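# Sort stickered items into matching-color containers

## Task

Put every item into the container whose color is the same as the color of the sticker on that item.

## Robot and tools

Robots: four identical i2rt Big YAM arms named arm1, arm2, arm3 and arm4. Each has six revolute joints, a two-finger gripper and a wrist camera mounted above the hand. The hand reaches roughly 1.0 m from the joint1 axis. Foot (base_link) poses in the scene frame, metres, quaternion wxyz: arm1 (-0.644, +1.377, +0.914) q(+0.682, +0.007, +0.004, +0.731); arm2 (-0.655, -0.555, +0.928) q(+0.747, +0.002, +0.000, -0.665); arm3 (+0.651, -1.332, +0.868) q(+0.663, -0.004, -0.006, -0.748); arm4 (+0.648, +0.477, +0.879) q(+0.687, +0.001, +0.003, +0.727). Each foot faces along its own local +x.

Frames: one shared scene frame, origin on the floor, +z up, metres. "hand" is the point between the finger pads, about 1 cm short of the fingertips. In the hand's own axes, fingers point along +z and the jaws open and close along y. The printed hand position may be off, more so at long reach.

Cameras: arm1_cam_wrist, arm2_cam_wrist, arm3_cam_wrist, arm4_cam_wrist, and fixed room cameras cam_room_a1, cam_room_a2, cam_room_b1, cam_room_b2; "all" requests every one.

move: optional keys arm1..arm4 and cameras. Every arm's part is its own object. Omitted arms receive no new command and keep pushing toward earlier targets. Inside an arm's object:
- "joints": a dict of absolute targets by name. joint1_rad -2.879..2.879 (rotation about the foot, positive counter-clockwise seen from above, 0 = along the foot's facing); joint2_rad 0..3.141 (shoulder, 0 = upper arm back and roughly level, positive raises then brings it forward); joint3_rad 0..3.019 (elbow, 0 = folded, positive opens); joint4_rad -1.692..1.57 (hand pitch, positive tips fingers up); joint5_rad -1.57..1.57 (sideways hand swing, positive toward the arm's right); joint6_rad -2.094..2.094 (roll, positive clockwise viewed from behind the hand); gripper_m 0..0.093 metres, the fingertip gap. "done" tolerances: ±0.045, 0.14, 0.09, 0.055, 0.03, 0.035 rad and ±0.003 m.
- "target": one list of 7 numbers [x, y, z, qw, qx, qy, qz], an absolute hand pose in the scene frame (metres, unit quaternion), same format as the printed "hand" line. The hand travels in a straight line from its current hand_target. When target is given, joints may contain gripper_m only.
- "speed": top path speed in m/s, 0.002..0.5, default 0.25; only allowed together with target. Rotation is capped at twice that value in rad/s.
All motions in one action begin together; all hand paths in it finish together, paced by the slowest. A path lasts 0.5 to 10 s (cut off at 10 s); an action lasts at most 15 s. Each control step clips the commanded pose to within 100 mm and 20 degrees of the measured hand, then solves damped IK, favouring position. Expect ending a centimetre or more off; near full stretch the hand can lag, wander, or overshoot the speed. Paths do not steer around objects or other arms, and joint paths can swing wide since joints run at different speeds. Unknown keys make the call invalid; out-of-range values get it refused, and a refusal cancels the remaining move, wait and finished_scene calls in that reply.

Results: per robot, joint_positions, Joint velocities (rad/s, gripper in m/s; "within noise" means still), joint torques (N m, arm joints only, including gravity, with per-arm offset and noise; numbers 3 and 4 wrap at ±28), hand, hand_target, joint_status, hand_status and on_its_own ("held at" is a target, not a reading). The "move" line gives each moved robot "done" or its worst status. Status words: off_target (stopped short, may still push); time_out (each joint retargets near where it stood and keeps pushing; send the reported position to relax it); not_followed (a self/arm-collision check withheld the command, reported as "joint command not followed" or "pose unreachable"; the robot may keep trying); limit_stop_at_motor_heat (resend the target). "as last shown" lists robots not in this action. "pictures" names image order; images may be slightly older than the state. A move with no action returns full state, all images and the scene number.

Gripper: on a hard part at full force the reading is up to about 0.005 m below the part width (some read up to 0.002 wider). Closed on nothing it reads 0.000-0.003. Just under first-contact width the grip is light; about 0.005 m lower (more for soft, small or round objects) it presses at its limit of roughly 50-64 N per pad. To release, command well above the reading.

wait: seconds 0..10 plus optional cameras; sends nothing new.
zoom_image: camera name and region [x0, y0, x1, y1] in pixels, origin top-left, at most 504 by 504; only cameras from the latest images.
read_manual: section "licences" returns licence text only.
finished_scene: scene = the current scene's integer number; ends it for good, and later calls in the reply go to the next scene. The goal must hold without the robots.

Avoid: knocking items out of the work area or onto the floor; arms pressing on each other, including closing a gripper on another arm's fingers (the collision check can be late and ignores fingers, gripper housings and wrist cameras); hard hits on fixed or heavy things; dropping parts from height or releasing them while moving; pushing endlessly into obstacles or holding stretched poses, which heats motors (MOTOR HOT appears at 85 °C; at 100 °C an OVER-TEMPERATURE FAULT drops that arm for 30-60 s or more). The robot keeps pushing after contact. Loose objects may occasionally be nudged by outside disturbances.

Each tool is called after ">>>" as name(argument=value, ...), one argument or row to a line, values as JSON.

## Session

>>> move(
)

Scene clock: 0.00 s.
Joint torques (N m): no reading
Motor temperatures (°C): arm1=[21 23 25 23 21 21 21] | arm2=[23 24 24 22 22 20 23] | arm3=[24 23 23 23 24 23 23] | arm4=[22 21 22 22 24 21 24]
Heat: arm1: hottest joint3_rad 25 °C; arm2: hottest joint2_rad 24 °C; arm3: hottest joint1_rad 24 °C; arm4: hottest joint5_rad 24 °C.
Joint velocities: within noise
arm1.joint_positions: joint1_rad=-0.168 joint2_rad=+0.560 joint3_rad=+1.361 joint4_rad=-1.410 joint5_rad=+0.240 joint6_rad=+0.692 gripper_m=+0.09396
arm1.joint_status: not commanded
arm1.hand: x=-0.5739 y=+1.5732 z=+1.4376 quat_wxyz=(-0.303, +0.280, -0.837, -0.359) (m; scene frame)
arm1.hand_target: x=-0.5739 y=+1.5706 z=+1.4504 quat_wxyz=(-0.308, +0.276, -0.832, -0.370) (m; scene frame)
arm1.hand_status: not commanded
arm2.joint_positions: joint1_rad=+0.198 joint2_rad=+0.483 joint3_rad=+1.641 joint4_rad=-1.210 joint5_rad=-0.086 joint6_rad=-0.484 gripper_m=+0.09396
arm2.joint_status: not commanded
arm2.hand: x=-0.6060 y=-0.6654 z=+1.6315 quat_wxyz=(-0.468, -0.246, -0.683, +0.505) (m; scene frame)
arm2.hand_target: x=-0.6080 y=-0.6596 z=+1.6377 quat_wxyz=(-0.472, -0.243, -0.677, +0.510) (m; scene frame)
arm2.hand_status: not commanded
arm3.joint_positions: joint1_rad=+0.130 joint2_rad=+0.645 joint3_rad=+1.695 joint4_rad=-1.138 joint5_rad=+0.075 joint6_rad=+0.392 gripper_m=+0.09396
arm3.joint_status: not commanded
arm3.hand: x=+0.6384 y=-1.5186 z=+1.5920 quat_wxyz=(-0.552, -0.621, -0.389, +0.398) (m; scene frame)
arm3.hand_target: x=+0.6384 y=-1.5137 z=+1.6002 quat_wxyz=(-0.558, -0.615, -0.384, +0.402) (m; scene frame)
arm3.hand_status: not commanded
arm4.joint_positions: joint1_rad=+0.147 joint2_rad=+0.437 joint3_rad=+1.709 joint4_rad=-1.566 joint5_rad=+0.245 joint6_rad=+0.670 gripper_m=+0.09396
arm4.joint_status: not commanded
arm4.hand: x=+0.6821 y=+0.5397 z=+1.5256 quat_wxyz=(-0.292, +0.355, -0.719, -0.522) (m; scene frame)
arm4.hand_target: x=+0.6830 y=+0.5357 z=+1.5308 quat_wxyz=(-0.294, +0.352, -0.714, -0.529) (m; scene frame)
arm4.hand_status: not commanded
pictures: arm1_cam_wrist, arm2_cam_wrist, arm3_cam_wrist, arm4_cam_wrist, cam_room_a1, cam_room_a2, cam_room_b1, cam_room_b2
Images, in order (width x height): arm1_cam_wrist 672x504, arm2_cam_wrist 672x504, arm3_cam_wrist 672x504, arm4_cam_wrist 672x504, cam_room_a1 672x504, cam_room_a2 672x504, cam_room_b1 672x504, cam_room_b2 672x504.

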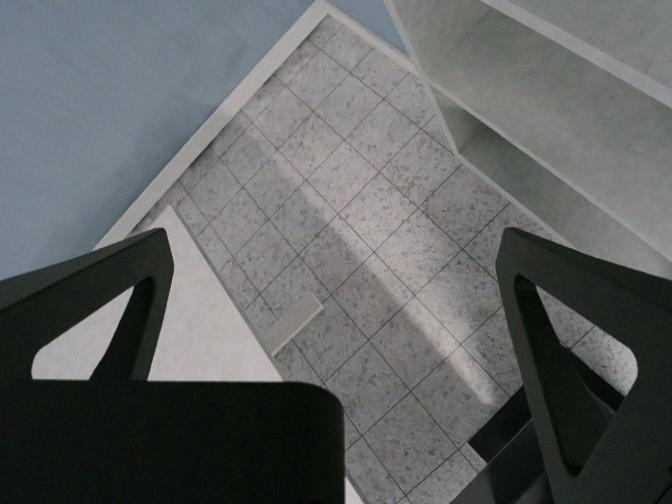

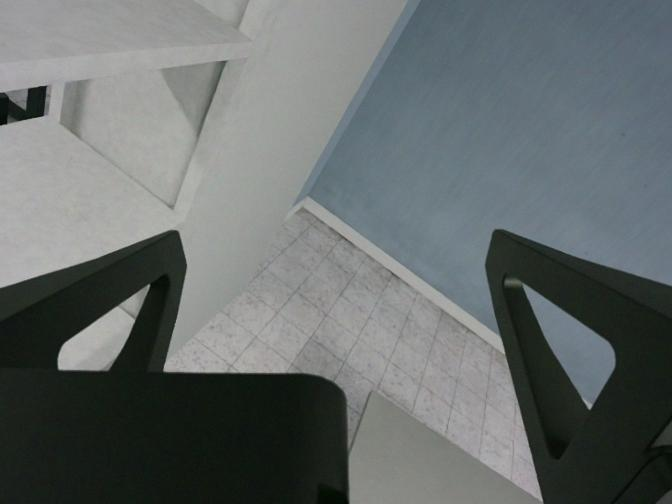

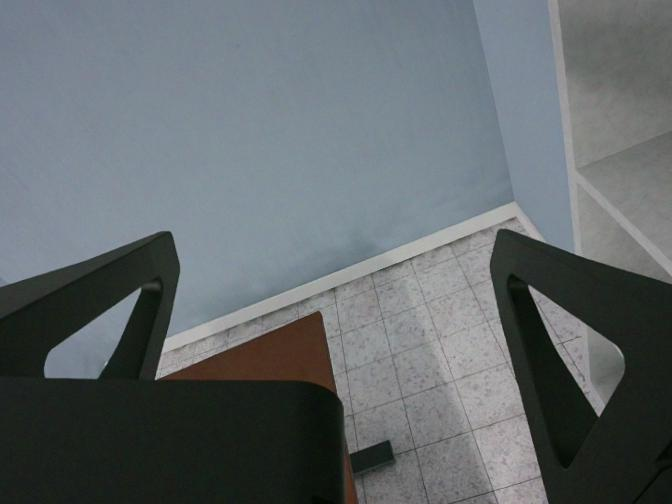

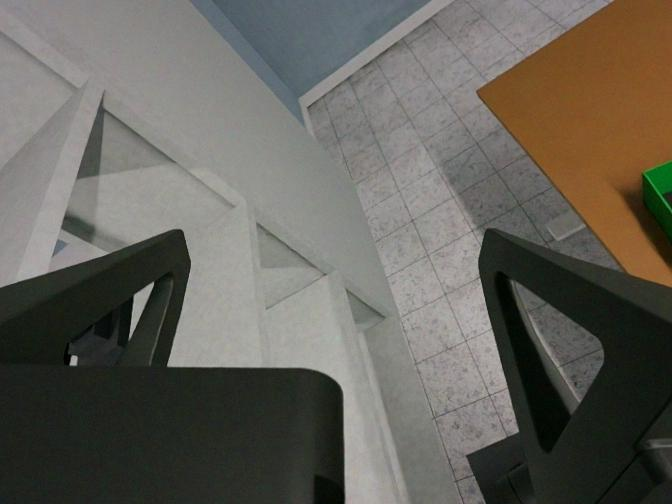

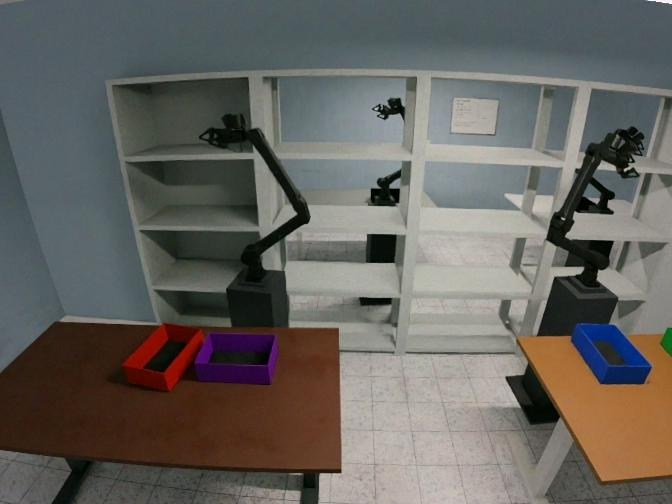

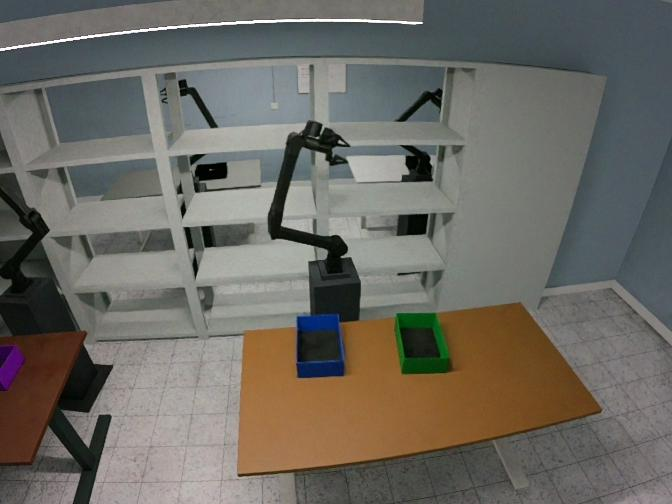

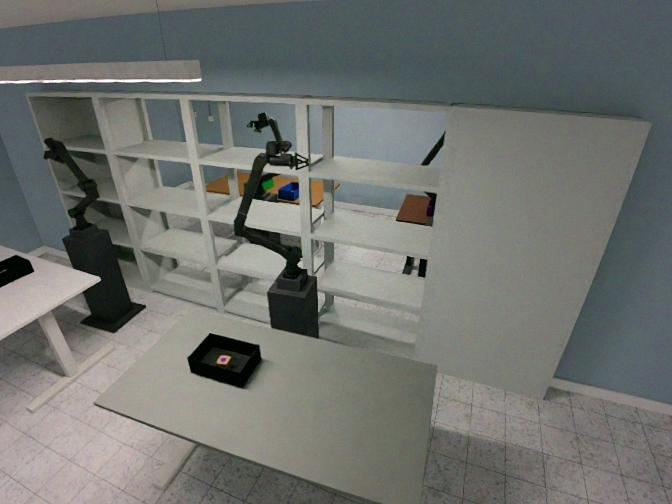

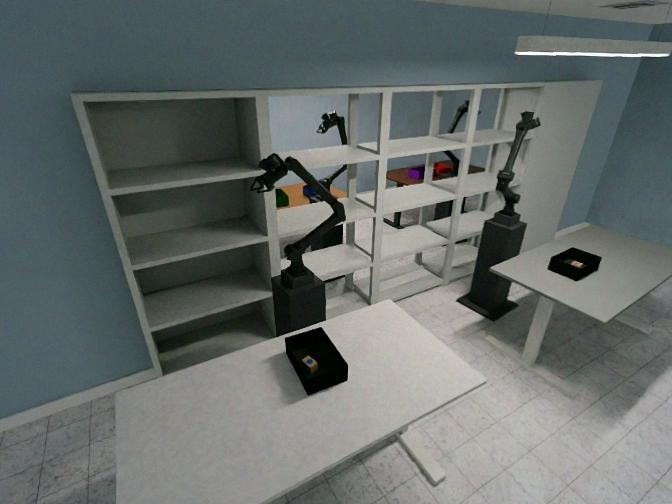

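>>> zoom_image(
  camera="cam_room_b1",
  region=[180, 330, 270, 390],
)

>>> zoom_image(
  camera="cam_room_b2",
  region=[280, 320, 355, 395],
)

>>> zoom_image(
  camera="cam_room_a2",
  region=[80, 60, 480, 360],
)

>>> zoom_image(
  camera="cam_room_b1",
  region=[60, 90, 460, 390],
)

>>> zoom_image(
  camera="cam_room_a1",
  region=[100, 60, 500, 400],
)

Scaled by 5.600.

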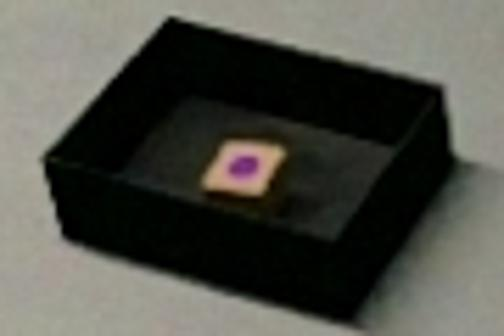

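Scaled by 6.720.

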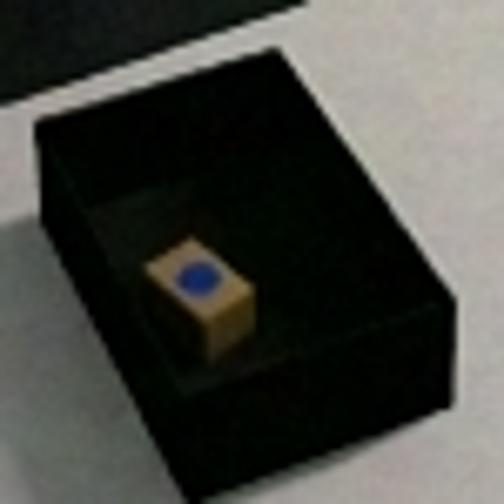

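Scaled by 1.260.

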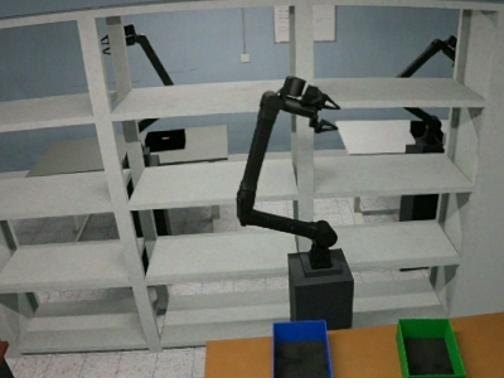

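Scaled by 1.260.

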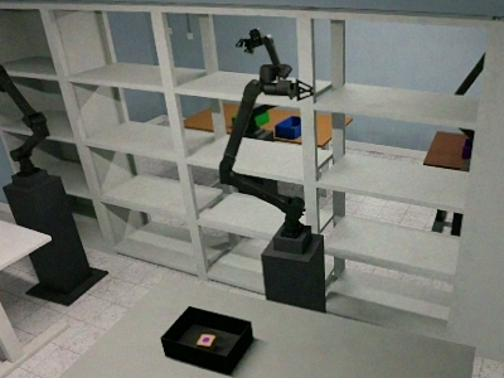

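Scaled by 1.260.

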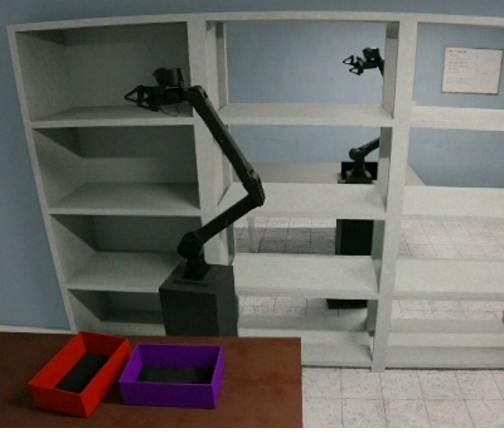

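>>> move(
  arm1={"joints":{"joint1_rad":1.56,"joint2_rad":1.18,"joint3_rad":1.55,"joint4_rad":-1.65,"joint5_rad":0,"joint6_rad":0}},
  arm2={"joints":{"joint1_rad":-1.69,"joint2_rad":1.18,"joint3_rad":1.55,"joint4_rad":-1.65,"joint5_rad":0,"joint6_rad":0}},
  arm3={"joints":{"joint1_rad":-1.45,"joint2_rad":0.45,"joint3_rad":1.6,"joint4_rad":-1.25,"joint5_rad":0,"joint6_rad":0}},
  arm4={"joints":{"joint1_rad":1.52,"joint2_rad":0.45,"joint3_rad":1.6,"joint4_rad":-1.25,"joint5_rad":0,"joint6_rad":0}},
  cameras=["arm1_cam_wrist","arm2_cam_wrist","arm3_cam_wrist","arm4_cam_wrist"],
)

Scene clock: 29.77 s.
Joint torques (N m): arm1=[-1.9 -5.6 12.45 0.46 0.09 -0.04] | arm2=[0.85 -10.29 11.21 0.75 -0.04 0.19] | arm3=[0.56 8.41 5.57 1.65 -0.03 -0.14] | arm4=[1.03 6.77 5.44 2.25 -0.01 -0.09]
Motor temperatures (°C): arm1=[21 23 29 23 21 21 21] | arm2=[23 24 26 22 22 20 23] | arm3=[24 23 25 23 24 23 23] | arm4=[22 22 23 22 24 21 24]
Heat: arm1: hottest joint3_rad 29 °C; arm2: hottest joint3_rad 26 °C; arm3: hottest joint3_rad 25 °C; arm4: hottest joint5_rad 24 °C.
move: arm1 done; arm2 done; arm3 done; arm4 done
Joint velocities: within noise
arm1.joint_positions: joint1_rad=+1.559 joint2_rad=+1.186 joint3_rad=+1.529 joint4_rad=-1.639 joint5_rad=-0.002 joint6_rad=+0.007 gripper_m=+0.09398
arm1.joint_status: all done
arm1.hand: x=-1.0064 y=+1.3555 z=+1.3164 quat_wxyz=(+0.004, +0.989, +0.025, -0.144) (m; scene frame)
arm1.hand_target: x=-1.0043 y=+1.3554 z=+1.3268 quat_wxyz=(+0.003, +0.988, +0.029, -0.153) (m; scene frame)
arm1.hand_status: not commanded
arm2.joint_positions: joint1_rad=-1.691 joint2_rad=+1.190 joint3_rad=+1.541 joint4_rad=-1.636 joint5_rad=+0.000 joint6_rad=-0.013 gripper_m=+0.09397
arm2.joint_status: all done
arm2.hand: x=-1.0287 y=-0.5547 z=+1.3283 quat_wxyz=(+0.003, -0.990, -0.005, +0.142) (m; scene frame)
arm2.hand_target: x=-1.0234 y=-0.5552 z=+1.3346 quat_wxyz=(+0.002, -0.990, +0.001, +0.144) (m; scene frame)
arm2.hand_status: not commanded
arm3.joint_positions: joint1_rad=-1.440 joint2_rad=+0.438 joint3_rad=+1.596 joint4_rad=-1.246 joint5_rad=+0.001 joint6_rad=+0.008 gripper_m=+0.09398
arm3.joint_status: all done
arm3.hand: x=+0.5420 y=-1.3228 z=+1.5479 quat_wxyz=(-0.011, -0.738, +0.004, +0.675) (m; scene frame)
arm3.hand_target: x=+0.5368 y=-1.3218 z=+1.5475 quat_wxyz=(-0.005, -0.742, +0.005, +0.670) (m; scene frame)
arm3.hand_status: not commanded
arm4.joint_positions: joint1_rad=+1.517 joint2_rad=+0.452 joint3_rad=+1.593 joint4_rad=-1.270 joint5_rad=+0.002 joint6_rad=+0.014 gripper_m=+0.09399
arm4.joint_status: all done
arm4.hand: x=+0.5352 y=+0.4801 z=+1.5520 quat_wxyz=(+0.006, +0.750, -0.006, -0.662) (m; scene frame)
arm4.hand_target: x=+0.5378 y=+0.4795 z=+1.5599 quat_wxyz=(+0.003, +0.740, +0.001, -0.673) (m; scene frame)
arm4.hand_status: not commanded
pictures: arm1_cam_wrist, arm2_cam_wrist, arm3_cam_wrist, arm4_cam_wrist
Images, in order (width x height): arm1_cam_wrist 672x504, arm2_cam_wrist 672x504, arm3_cam_wrist 672x504, arm4_cam_wrist 672x504.

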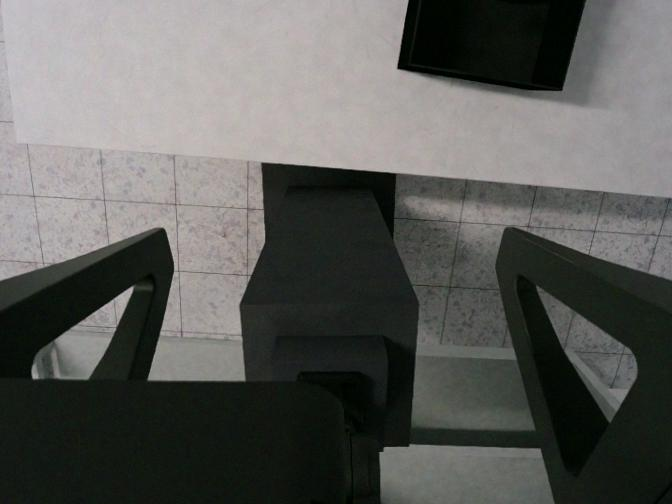

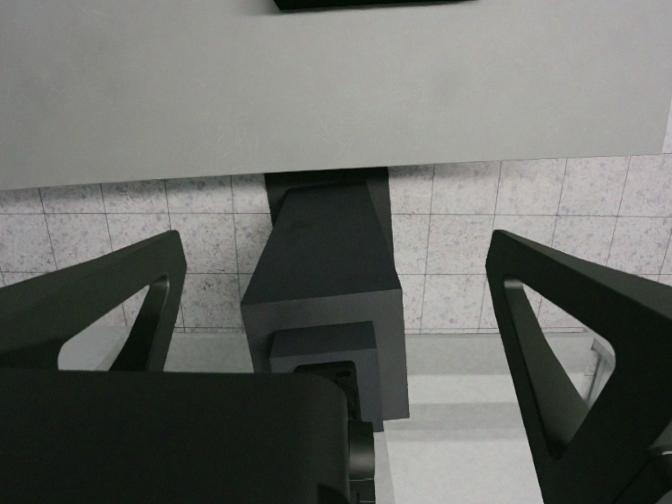

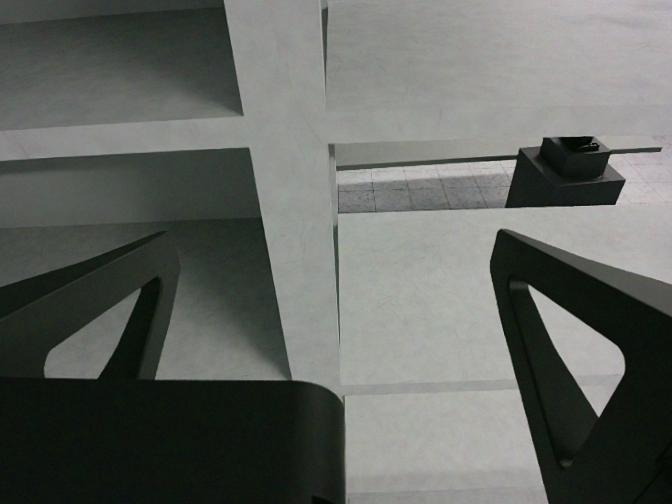

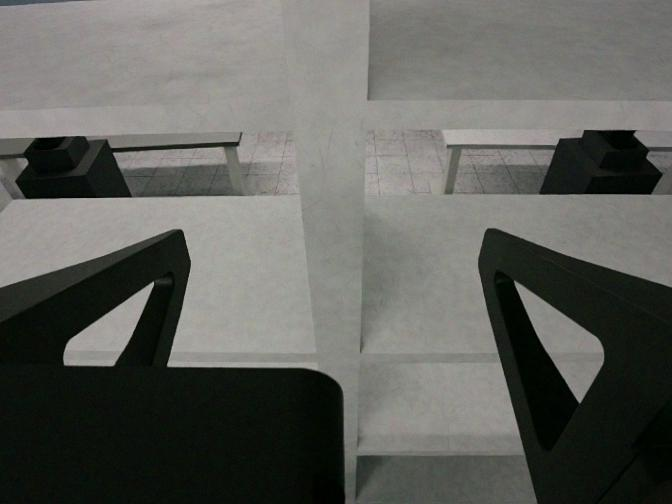

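>>> move(
  arm1={"target":[-1.35,1.52,1.1,0,1,0,0]},
  arm2={"target":[-1.35,-0.55,1.1,0,1,0,0]},
  cameras=["arm1_cam_wrist","arm2_cam_wrist"],
)

Scene clock: 93.17 s.
Joint torques (N m): arm1=[-2.55 -22.36 15.8 0.01 0.08 -0.05] | arm2=[0.26 -23.77 15.2 0.1 -0.19 0.11] | arm3=[0.56 8.29 5.6 1.69 -0.03 -0.13] | arm4=[1.03 7.06 5.3 2.19 0.01 -0.1]
Motor temperatures (°C): arm1=[21 24 33 23 21 21 21] | arm2=[23 25 29 22 22 20 23] | arm3=[24 24 24 23 24 23 23] | arm4=[22 22 24 22 24 21 24]
Heat: arm1: hottest joint3_rad 33 °C; arm2: hottest joint3_rad 29 °C; arm3: hottest joint1_rad 24 °C; arm4: hottest joint3_rad 24 °C.
move: arm1 off_target; arm2 off_target
Joint velocities: within noise
arm1.joint_positions: joint1_rad=+1.309 joint2_rad=+2.343 joint3_rad=+2.449 joint4_rad=-1.685 joint5_rad=-0.001 joint6_rad=-0.189 gripper_m=+0.09398
arm1.joint_status: not commanded
arm1.hand: x=-1.3405 y=+1.5138 z=+1.0719 quat_wxyz=(+0.000, +1.000, -0.002, -0.004) (m; scene frame)
arm1.hand_target: x=-1.3480 y=+1.5196 z=+1.0995 quat_wxyz=(-0.006, +0.999, +0.000, -0.031) (m; scene frame)
arm1.hand_status: off_target (0.030 m and 0.5 deg from the pose sent, 0.438 m and 16.8 deg at the start; a joint's target at an end of its range on 29 of 82 steps)
arm2.joint_positions: joint1_rad=-1.691 joint2_rad=+2.231 joint3_rad=+2.299 joint4_rad=-1.658 joint5_rad=+0.000 joint6_rad=-0.013 gripper_m=+0.09397
arm2.joint_status: not commanded
arm2.hand: x=-1.3394 y=-0.5528 z=+1.0930 quat_wxyz=(+0.002, -1.000, -0.004, -0.010) (m; scene frame)
arm2.hand_target: x=-1.3493 y=-0.5500 z=+1.1000 quat_wxyz=(+0.000, -1.000, +0.000, +0.001) (m; scene frame)
arm2.hand_status: off_target (0.013 m and 1.3 deg from the pose sent, 0.394 m and 16.3 deg at the start)
arm3, arm4: as last shown
pictures: arm1_cam_wrist, arm2_cam_wrist
Images, in order (width x height): arm1_cam_wrist 672x504, arm2_cam_wrist 672x504.

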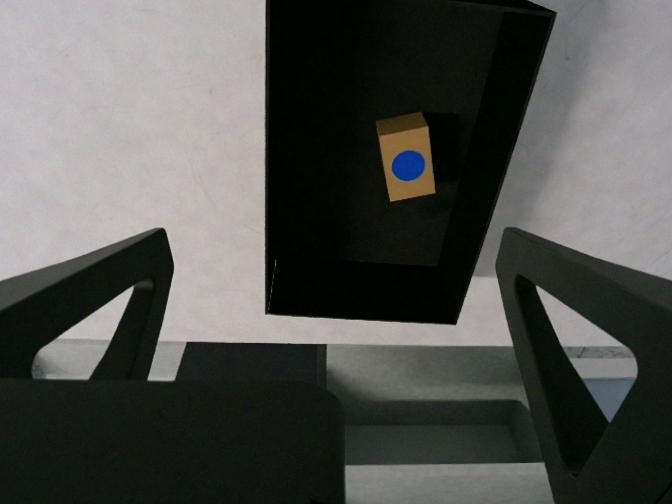

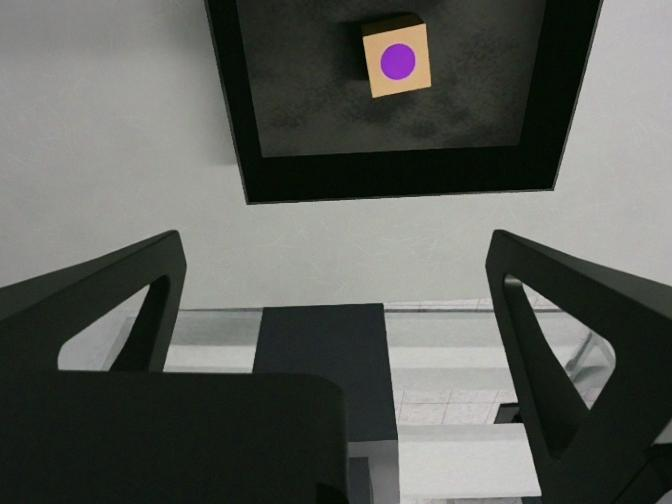

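>>> move(
  arm1={"target":[-1.283,1.57,0.97,-0.018,-0.9636,-0.0674,0.258]},
  arm2={"target":[-1.351,-0.51,0.97,-0.0226,-0.9622,-0.0842,0.2578]},
  cameras=["arm1_cam_wrist","arm2_cam_wrist"],
)

Scene clock: 111.43 s.
Joint torques (N m): arm1=[-2.67 -18.49 10.25 1.72 -0.22 -0.09] | arm2=[0.21 -23.47 9.44 2.45 -0.32 -0.09] | arm3=[0.56 8.41 5.6 1.66 -0.03 -0.12] | arm4=[1.03 7.06 5.27 2.18 0.01 -0.13]
Motor temperatures (°C): arm1=[21 25 35 23 21 21 21] | arm2=[23 25 30 22 22 20 23] | arm3=[24 24 24 23 24 23 23] | arm4=[22 22 25 22 24 21 24]
Heat: arm1: hottest joint3_rad 35 °C; arm2: hottest joint3_rad 30 °C; arm3: hottest joint1_rad 24 °C; arm4: hottest joint3_rad 25 °C.
move: arm1 off_target; arm2 done
Joint velocities: within noise
arm1.joint_positions: joint1_rad=+1.152 joint2_rad=+1.988 joint3_rad=+1.433 joint4_rad=-0.612 joint5_rad=-0.233 joint6_rad=-0.427 gripper_m=+0.09398
arm1.joint_status: not commanded
arm1.hand: x=-1.2749 y=+1.5655 z=+0.9487 quat_wxyz=(+0.028, +0.970, +0.062, -0.235) (m; scene frame)
arm1.hand_target: x=-1.2826 y=+1.5698 z=+0.9699 quat_wxyz=(+0.018, +0.964, +0.067, -0.258) (m; scene frame)
arm1.hand_status: off_target (0.023 m and 3.0 deg from the pose sent, 0.130 m and 30.6 deg at the start)
arm2.joint_positions: joint1_rad=-1.782 joint2_rad=+2.021 joint3_rad=+1.504 joint4_rad=-0.570 joint5_rad=-0.135 joint6_rad=-0.221 gripper_m=+0.09397
arm2.joint_status: not commanded
arm2.hand: x=-1.3486 y=-0.5130 z=+0.9620 quat_wxyz=(-0.025, -0.966, -0.078, +0.245) (m; scene frame)
arm2.hand_target: x=-1.3510 y=-0.5099 z=+0.9701 quat_wxyz=(-0.023, -0.962, -0.084, +0.258) (m; scene frame)
arm2.hand_status: done (0.009 m and 1.7 deg from the pose sent, 0.131 m and 32.6 deg at the start)
arm3, arm4: as last shown
pictures: arm1_cam_wrist, arm2_cam_wrist
Images, in order (width x height): arm1_cam_wrist 672x504, arm2_cam_wrist 672x504.

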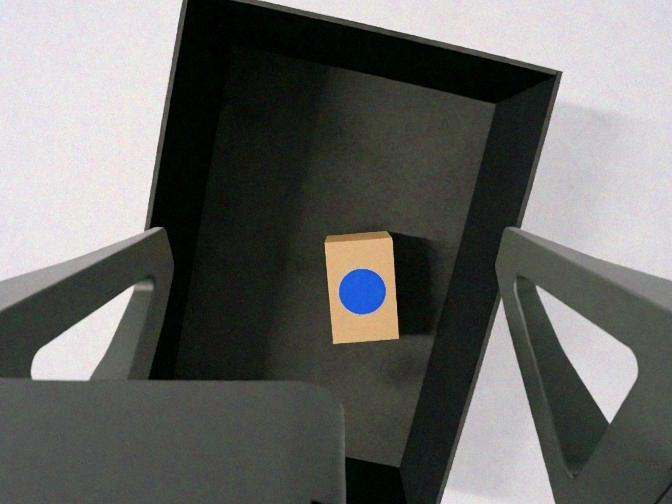

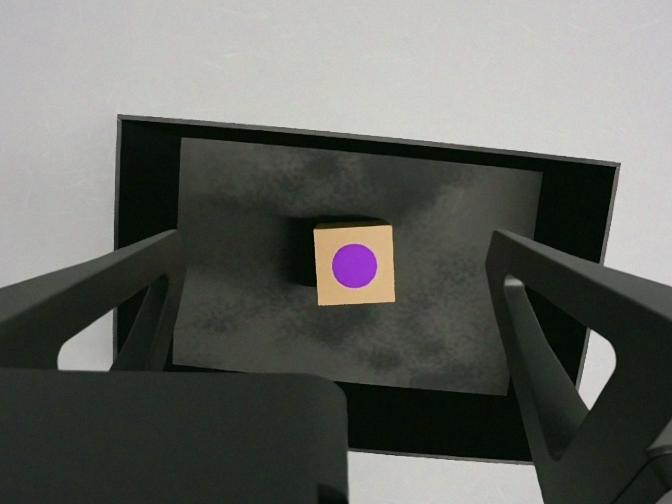

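>>> move(
  arm1={"target":[-1.29,1.575,0.935,-0.018,-0.9636,-0.0674,0.258]},
  arm2={"target":[-1.36,-0.507,0.92,-0.0226,-0.9622,-0.0842,0.2578]},
  cameras=["arm1_cam_wrist","arm2_cam_wrist"],
)

Scene clock: 137.97 s.
Joint torques (N m): arm1=[-2.2 -15.68 10.43 1.87 -0.23 -0.05] | arm2=[-0.03 -20.78 9.14 2.54 -0.31 -0.08] | arm3=[0.44 8.29 5.59 1.68 -0.02 -0.13] | arm4=[1.32 7 5.35 2.24 0 -0.1]
Motor temperatures (°C): arm1=[21 26 33 23 21 21 21] | arm2=[23 26 31 22 22 20 23] | arm3=[24 24 24 23 24 23 23] | arm4=[22 22 25 22 24 21 24]
Heat: arm1: hottest joint3_rad 33 °C; arm2: hottest joint3_rad 31 °C; arm3: hottest joint1_rad 24 °C; arm4: hottest joint3_rad 25 °C.
move: arm1 done; arm2 off_target
Joint velocities: within noise
arm1.joint_positions: joint1_rad=+1.152 joint2_rad=+2.018 joint3_rad=+1.433 joint4_rad=-0.549 joint5_rad=-0.235 joint6_rad=-0.432 gripper_m=+0.09398
arm1.joint_status: not commanded
arm1.hand: x=-1.2850 y=+1.5688 z=+0.9360 quat_wxyz=(+0.022, +0.966, +0.065, -0.250) (m; scene frame)
arm1.hand_target: x=-1.2898 y=+1.5749 z=+0.9349 quat_wxyz=(+0.018, +0.964, +0.067, -0.258) (m; scene frame)
arm1.hand_status: done (0.008 m and 1.1 deg from the pose sent, 0.023 m and 3.0 deg at the start)
arm2.joint_positions: joint1_rad=-1.782 joint2_rad=+2.071 joint3_rad=+1.504 joint4_rad=-0.481 joint5_rad=-0.137 joint6_rad=-0.224 gripper_m=+0.09397
arm2.joint_status: not commanded
arm2.hand: x=-1.3624 y=-0.5119 z=+0.9387 quat_wxyz=(-0.023, -0.961, -0.081, +0.264) (m; scene frame)
arm2.hand_target: x=-1.3595 y=-0.5070 z=+0.9202 quat_wxyz=(-0.023, -0.962, -0.084, +0.258) (m; scene frame)
arm2.hand_status: off_target (0.019 m and 0.8 deg from the pose sent, 0.044 m and 1.7 deg at the start)
arm3, arm4: as last shown
pictures: arm1_cam_wrist, arm2_cam_wrist
Images, in order (width x height): arm1_cam_wrist 672x504, arm2_cam_wrist 672x504.

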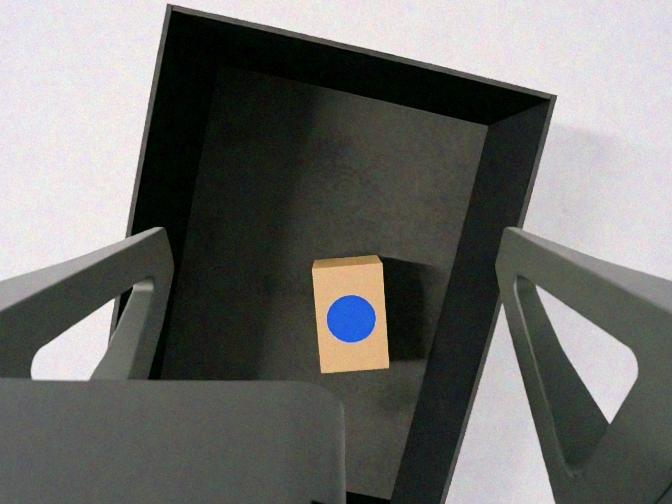

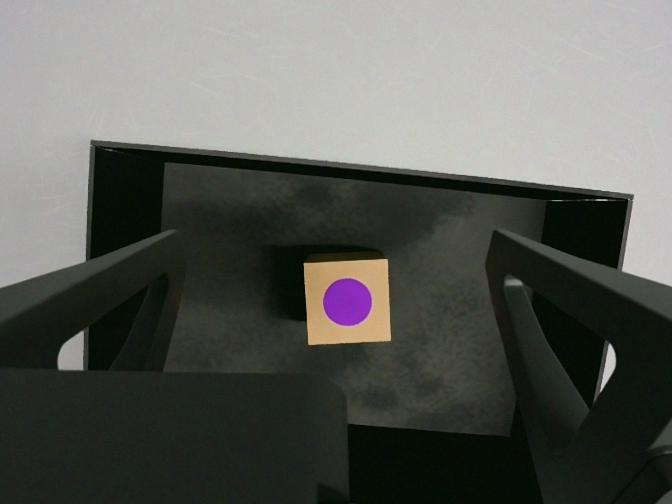

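>>> move(
  arm1={"target":[-1.315,1.583,0.885,-0.018,-0.9636,-0.0674,0.258]},
  arm2={"target":[-1.385,-0.502,0.88,-0.0226,-0.9622,-0.0842,0.2578]},
  cameras=["arm1_cam_wrist","arm2_cam_wrist"],
)

Scene clock: 144.47 s.
Joint torques (N m): arm1=[-2.37 -18.84 13.5 1.55 -0.19 -0.06] | arm2=[-0.03 -22.71 13.26 2.26 -0.29 -0.09] | arm3=[0.56 8.29 5.61 1.66 -0.02 -0.13] | arm4=[1.32 7.06 5.34 2.33 0.03 -0.1]
Motor temperatures (°C): arm1=[21 26 33 23 22 21 21] | arm2=[23 26 31 22 22 20 23] | arm3=[24 24 24 23 24 23 23] | arm4=[22 22 25 22 24 21 24]
Heat: arm1: hottest joint3_rad 33 °C; arm2: hottest joint3_rad 31 °C; arm3: hottest joint1_rad 24 °C; arm4: hottest joint3_rad 25 °C.
move: arm1 off_target; arm2 off_target
Joint velocities: within noise
arm1.joint_positions: joint1_rad=+1.152 joint2_rad=+2.163 joint3_rad=+1.456 joint4_rad=-0.487 joint5_rad=-0.235 joint6_rad=-0.432 gripper_m=+0.09398
arm1.joint_status: not commanded
arm1.hand: x=-1.2872 y=+1.5693 z=+0.8572 quat_wxyz=(+0.034, +0.972, +0.062, -0.223) (m; scene frame)
arm1.hand_target: x=-1.3130 y=+1.5824 z=+0.8862 quat_wxyz=(+0.018, +0.964, +0.067, -0.258) (m; scene frame)
arm1.hand_status: off_target (0.042 m and 4.5 deg from the pose sent, 0.061 m and 1.1 deg at the start)
arm2.joint_positions: joint1_rad=-1.784 joint2_rad=+2.196 joint3_rad=+1.527 joint4_rad=-0.448 joint5_rad=-0.138 joint6_rad=-0.228 gripper_m=+0.09397
arm2.joint_status: not commanded
arm2.hand: x=-1.3601 y=-0.5103 z=+0.8663 quat_wxyz=(-0.029, -0.969, -0.079, +0.231) (m; scene frame)
arm2.hand_target: x=-1.3834 y=-0.5019 z=+0.8808 quat_wxyz=(-0.022, -0.962, -0.084, +0.258) (m; scene frame)
arm2.hand_status: off_target (0.030 m and 3.3 deg from the pose sent, 0.064 m and 0.8 deg at the start)
arm3, arm4: as last shown
pictures: arm1_cam_wrist, arm2_cam_wrist
Images, in order (width x height): arm1_cam_wrist 672x504, arm2_cam_wrist 672x504.

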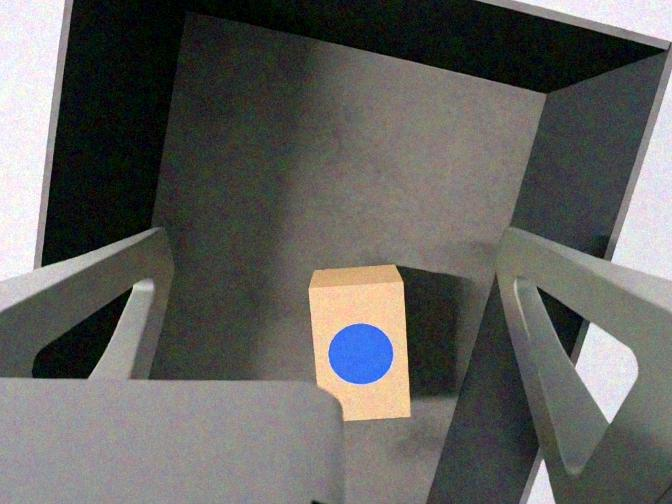

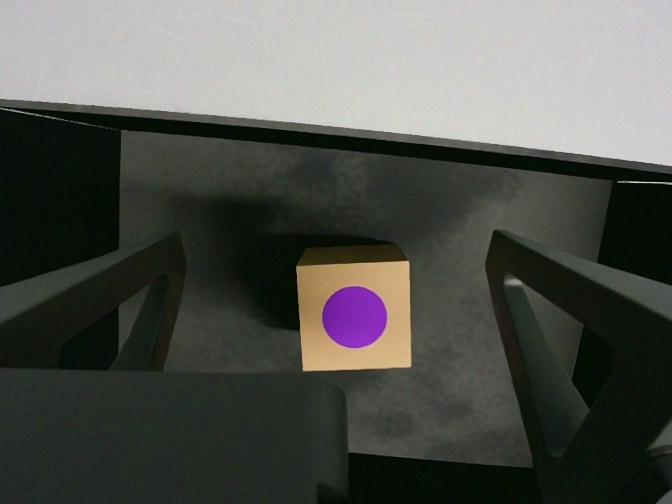

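>>> move(
  arm1={"target":[-1.335,1.59,0.85,-0.018,-0.9636,-0.0674,0.258]},
  arm2={"target":[-1.42,-0.495,0.865,-0.0226,-0.9622,-0.0842,0.2578]},
  cameras=["arm1_cam_wrist","arm2_cam_wrist"],
)

Scene clock: 153.20 s.
Joint torques (N m): arm1=[-2.02 -18.61 12.96 1.52 -0.17 -0.07] | arm2=[-0.03 -22.48 13.74 1.16 -0.32 -0.09] | arm3=[0.32 8.35 5.67 1.66 -0.02 -0.13] | arm4=[1.26 6.95 5.35 2.22 0 -0.09]
Motor temperatures (°C): arm1=[21 27 33 23 22 21 21] | arm2=[23 27 32 22 22 20 23] | arm3=[24 24 24 23 24 23 23] | arm4=[22 22 25 22 24 21 24]
Heat: arm1: hottest joint3_rad 33 °C; arm2: hottest joint3_rad 32 °C; arm3: hottest joint1_rad 24 °C; arm4: hottest joint3_rad 25 °C.
move: arm1 off_target; arm2 off_target
Joint velocities: within noise
arm1.joint_positions: joint1_rad=+1.152 joint2_rad=+2.248 joint3_rad=+1.536 joint4_rad=-0.460 joint5_rad=-0.235 joint6_rad=-0.432 gripper_m=+0.09398
arm1.joint_status: not commanded
arm1.hand: x=-1.3125 y=+1.5785 z=+0.8345 quat_wxyz=(+0.030, +0.970, +0.063, -0.233) (m; scene frame)
arm1.hand_target: x=-1.3336 y=+1.5896 z=+0.8510 quat_wxyz=(+0.018, +0.964, +0.067, -0.258) (m; scene frame)
arm1.hand_status: off_target (0.030 m and 3.2 deg from the pose sent, 0.053 m and 4.5 deg at the start)
arm2.joint_positions: joint1_rad=-1.789 joint2_rad=+2.279 joint3_rad=+1.678 joint4_rad=-0.464 joint5_rad=-0.140 joint6_rad=-0.232 gripper_m=+0.09397
arm2.joint_status: not commanded
arm2.hand: x=-1.4077 y=-0.5026 z=+0.8694 quat_wxyz=(-0.024, -0.963, -0.081, +0.256) (m; scene frame)
arm2.hand_target: x=-1.4191 y=-0.4951 z=+0.8650 quat_wxyz=(-0.022, -0.962, -0.084, +0.258) (m; scene frame)
arm2.hand_status: off_target (0.015 m and 0.5 deg from the pose sent, 0.062 m and 3.2 deg at the start)
arm3, arm4: as last shown
pictures: arm1_cam_wrist, arm2_cam_wrist
Images, in order (width x height): arm1_cam_wrist 672x504, arm2_cam_wrist 672x504.

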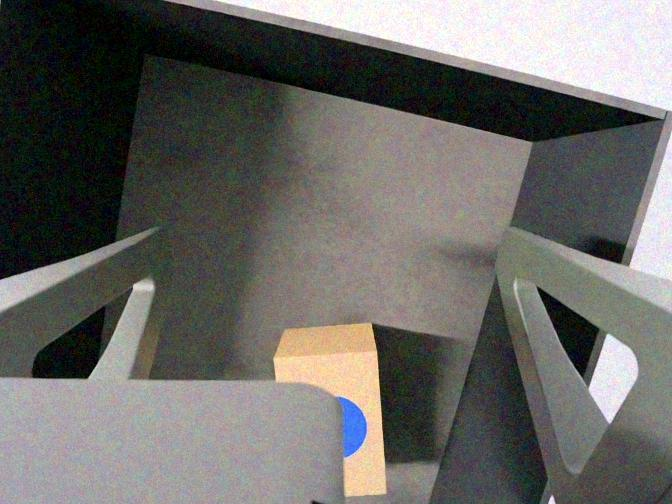

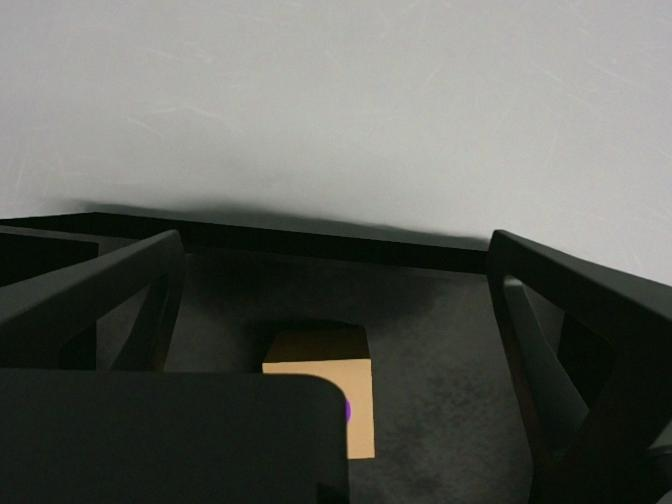

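>>> move(
  arm1={"target":[-1.27,1.59,0.86,-0.018,-0.9636,-0.0674,0.258]},
  arm2={"target":[-1.36,-0.505,0.865,-0.0226,-0.9622,-0.0842,0.2578]},
  cameras=["arm1_cam_wrist","arm2_cam_wrist"],
)

Scene clock: 164.60 s.
Joint torques (N m): arm1=[-1.55 -19.49 8.57 1.65 -0.23 -0.08] | arm2=[0.32 -24.59 8.27 2.43 -0.2 -0.04] | arm3=[0.44 8.35 5.59 1.72 -0.02 -0.13] | arm4=[1.14 6.89 5.42 2.15 0.03 -0.11]
Motor temperatures (°C): arm1=[21 27 34 23 22 21 21] | arm2=[23 28 33 22 22 20 23] | arm3=[24 24 24 23 24 23 23] | arm4=[22 22 25 22 24 21 24]
Heat: arm1: hottest joint3_rad 34 °C; arm2: hottest joint3_rad 33 °C; arm3: hottest joint1_rad 24 °C; arm4: hottest joint3_rad 25 °C.
move: arm1 off_target; arm2 done
Joint velocities: within noise
arm1.joint_positions: joint1_rad=+1.112 joint2_rad=+2.144 joint3_rad=+1.357 joint4_rad=-0.382 joint5_rad=-0.251 joint6_rad=-0.465 gripper_m=+0.09398
arm1.joint_status: not commanded
arm1.hand: x=-1.2611 y=+1.5849 z=+0.8423 quat_wxyz=(+0.028, +0.969, +0.062, -0.239) (m; scene frame)
arm1.hand_target: x=-1.2698 y=+1.5899 z=+0.8600 quat_wxyz=(+0.018, +0.964, +0.067, -0.258) (m; scene frame)
arm1.hand_status: off_target (0.020 m and 2.6 deg from the pose sent, 0.051 m and 3.2 deg at the start)
arm2.joint_positions: joint1_rad=-1.789 joint2_rad=+2.200 joint3_rad=+1.487 joint4_rad=-0.376 joint5_rad=-0.140 joint6_rad=-0.232 gripper_m=+0.09397
arm2.joint_status: not commanded
arm2.hand: x=-1.3566 y=-0.5077 z=+0.8559 quat_wxyz=(-0.026, -0.966, -0.080, +0.245) (m; scene frame)
arm2.hand_target: x=-1.3600 y=-0.5051 z=+0.8649 quat_wxyz=(-0.023, -0.962, -0.084, +0.258) (m; scene frame)
arm2.hand_status: done (0.010 m and 1.6 deg from the pose sent, 0.048 m and 0.5 deg at the start)
arm3, arm4: as last shown
pictures: arm1_cam_wrist, arm2_cam_wrist
Images, in order (width x height): arm1_cam_wrist 672x504, arm2_cam_wrist 672x504.

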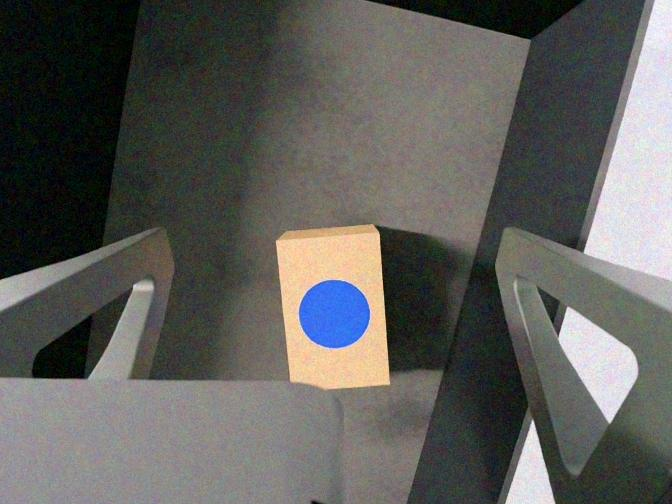

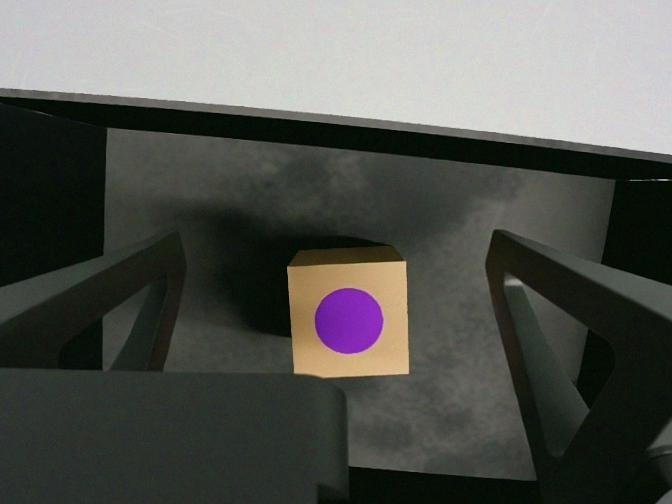

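>>> move(
  arm1={"target":[-1.25,1.59,0.815,-0.018,-0.9636,-0.0674,0.258]},
  arm2={"target":[-1.342,-0.503,0.832,-0.0226,-0.9622,-0.0842,0.2578]},
  cameras=["arm1_cam_wrist","arm2_cam_wrist"],
)

Scene clock: 169.57 s.
Joint torques (N m): arm1=[-2.55 -15.38 7.53 1.8 -0.22 -0.06] | arm2=[0.03 -22.18 7.69 2.51 -0.32 -0.08] | arm3=[0.5 8.41 5.64 1.65 -0.02 -0.13] | arm4=[0.73 6.42 5.22 2.18 0 -0.09]
Motor temperatures (°C): arm1=[21 27 33 23 22 21 21] | arm2=[23 28 33 22 22 20 23] | arm3=[24 24 24 23 24 23 23] | arm4=[22 22 25 22 24 21 24]
Heat: arm1: hottest joint3_rad 33 °C; arm2: hottest joint3_rad 33 °C; arm3: hottest joint1_rad 24 °C; arm4: hottest joint3_rad 25 °C.
move: arm1 done; arm2 done
Joint velocities: within noise
arm1.joint_positions: joint1_rad=+1.105 joint2_rad=+2.161 joint3_rad=+1.292 joint4_rad=-0.267 joint5_rad=-0.257 joint6_rad=-0.478 gripper_m=+0.09398
arm1.joint_status: not commanded
arm1.hand: x=-1.2502 y=+1.5834 z=+0.8196 quat_wxyz=(+0.021, +0.965, +0.068, -0.254) (m; scene frame)
arm1.hand_target: x=-1.2498 y=+1.5898 z=+0.8150 quat_wxyz=(+0.018, +0.964, +0.068, -0.258) (m; scene frame)
arm1.hand_status: done (0.008 m and 0.6 deg from the pose sent, 0.030 m and 2.6 deg at the start)
arm2.joint_positions: joint1_rad=-1.790 joint2_rad=+2.199 joint3_rad=+1.421 joint4_rad=-0.284 joint5_rad=-0.141 joint6_rad=-0.232 gripper_m=+0.09397
arm2.joint_status: not commanded
arm2.hand: x=-1.3448 y=-0.5084 z=+0.8403 quat_wxyz=(-0.024, -0.963, -0.081, +0.257) (m; scene frame)
arm2.hand_target: x=-1.3419 y=-0.5030 z=+0.8322 quat_wxyz=(-0.023, -0.962, -0.084, +0.258) (m; scene frame)
arm2.hand_status: done (0.010 m and 0.4 deg from the pose sent, 0.028 m and 1.6 deg at the start)
arm3, arm4: as last shown
pictures: arm1_cam_wrist, arm2_cam_wrist
Images, in order (width x height): arm1_cam_wrist 672x504, arm2_cam_wrist 672x504.

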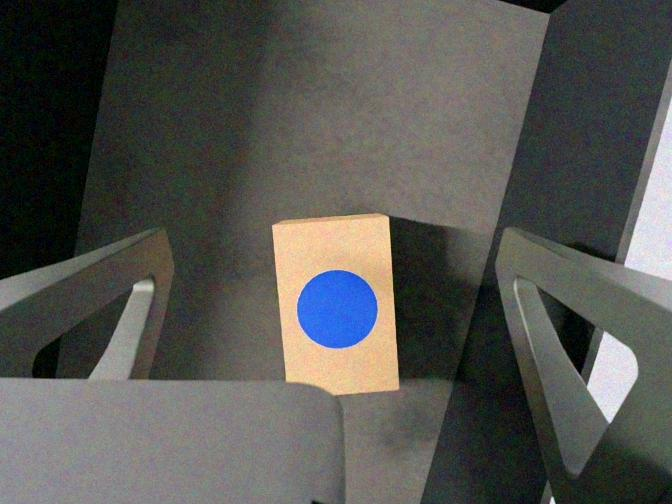

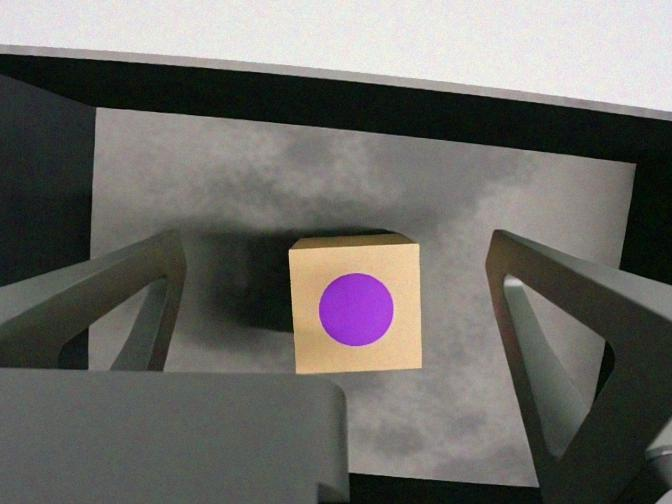

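>>> move(
  arm1={"target":[-1.234,1.59,0.78,-0.018,-0.9636,-0.0674,0.258]},
  arm2={"target":[-1.326,-0.502,0.8,-0.0226,-0.9622,-0.0842,0.2578]},
  cameras=["arm1_cam_wrist","arm2_cam_wrist"],
)

Scene clock: 173.80 s.
Joint torques (N m): arm1=[-2.49 -16.03 6.98 1.83 -0.12 -0.04] | arm2=[-0.03 -20.01 7.2 2.56 -0.33 -0.08] | arm3=[0.44 8.41 5.64 1.68 -0.02 -0.13] | arm4=[0.97 6.89 5.29 2.17 0.02 -0.11]
Motor temperatures (°C): arm1=[21 27 33 23 22 21 21] | arm2=[23 28 32 22 22 20 23] | arm3=[24 24 24 23 24 23 23] | arm4=[22 22 25 22 24 21 24]
Heat: arm1: hottest joint3_rad 33 °C; arm2: hottest joint3_rad 32 °C; arm3: hottest joint1_rad 24 °C; arm4: hottest joint3_rad 25 °C.
move: arm1 done; arm2 off_target
Joint velocities: within noise
arm1.joint_positions: joint1_rad=+1.096 joint2_rad=+2.208 joint3_rad=+1.248 joint4_rad=-0.178 joint5_rad=-0.266 joint6_rad=-0.491 gripper_m=+0.09398
arm1.joint_status: not commanded
arm1.hand: x=-1.2354 y=+1.5822 z=+0.7859 quat_wxyz=(+0.022, +0.964, +0.070, -0.256) (m; scene frame)
arm1.hand_target: x=-1.2339 y=+1.5900 z=+0.7801 quat_wxyz=(+0.018, +0.964, +0.067, -0.258) (m; scene frame)
arm1.hand_status: done (0.010 m and 0.6 deg from the pose sent, 0.043 m and 0.6 deg at the start)
arm2.joint_positions: joint1_rad=-1.794 joint2_rad=+2.213 joint3_rad=+1.368 joint4_rad=-0.198 joint5_rad=-0.143 joint6_rad=-0.236 gripper_m=+0.09397
arm2.joint_status: not commanded
arm2.hand: x=-1.3340 y=-0.5070 z=+0.8214 quat_wxyz=(-0.022, -0.960, -0.081, +0.267) (m; scene frame)
arm2.hand_target: x=-1.3254 y=-0.5022 z=+0.8006 quat_wxyz=(-0.023, -0.962, -0.084, +0.258) (m; scene frame)
arm2.hand_status: off_target (0.023 m and 1.1 deg from the pose sent, 0.045 m and 0.4 deg at the start)
arm3.joint_positions: joint1_rad=-1.440 joint2_rad=+0.438 joint3_rad=+1.596 joint4_rad=-1.246 joint5_rad=+0.001 joint6_rad=+0.008 gripper_m=+0.09398
arm3.joint_status: not commanded
arm3.hand: x=+0.5420 y=-1.3228 z=+1.5479 quat_wxyz=(-0.011, -0.738, +0.004, +0.675) (m; scene frame)
arm3.hand_target: x=+0.5368 y=-1.3218 z=+1.5475 quat_wxyz=(-0.005, -0.742, +0.005, +0.670) (m; scene frame)
arm3.hand_status: not commanded
arm4.joint_positions: joint1_rad=+1.517 joint2_rad=+0.452 joint3_rad=+1.593 joint4_rad=-1.270 joint5_rad=+0.002 joint6_rad=+0.014 gripper_m=+0.09399
arm4.joint_status: not commanded
arm4.hand: x=+0.5352 y=+0.4801 z=+1.5520 quat_wxyz=(+0.006, +0.750, -0.006, -0.662) (m; scene frame)
arm4.hand_target: x=+0.5378 y=+0.4795 z=+1.5599 quat_wxyz=(+0.003, +0.740, +0.001, -0.673) (m; scene frame)
arm4.hand_status: not commanded
pictures: arm1_cam_wrist, arm2_cam_wrist
Images, in order (width x height): arm1_cam_wrist 672x504, arm2_cam_wrist 672x504.

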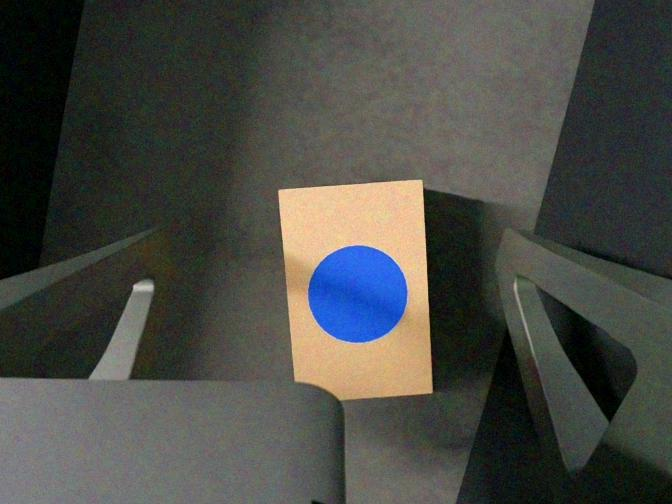

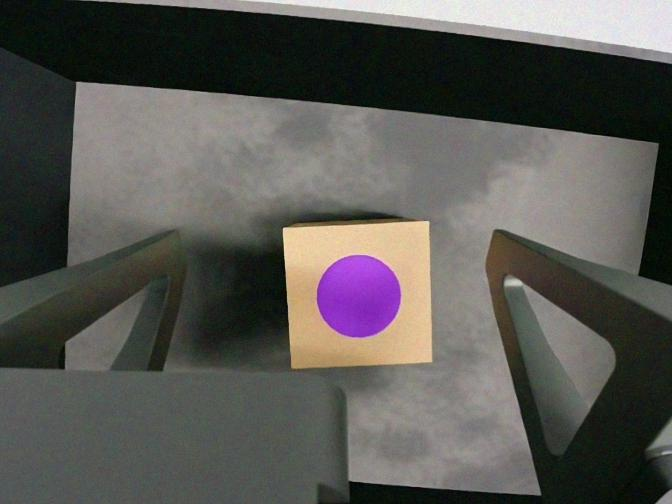

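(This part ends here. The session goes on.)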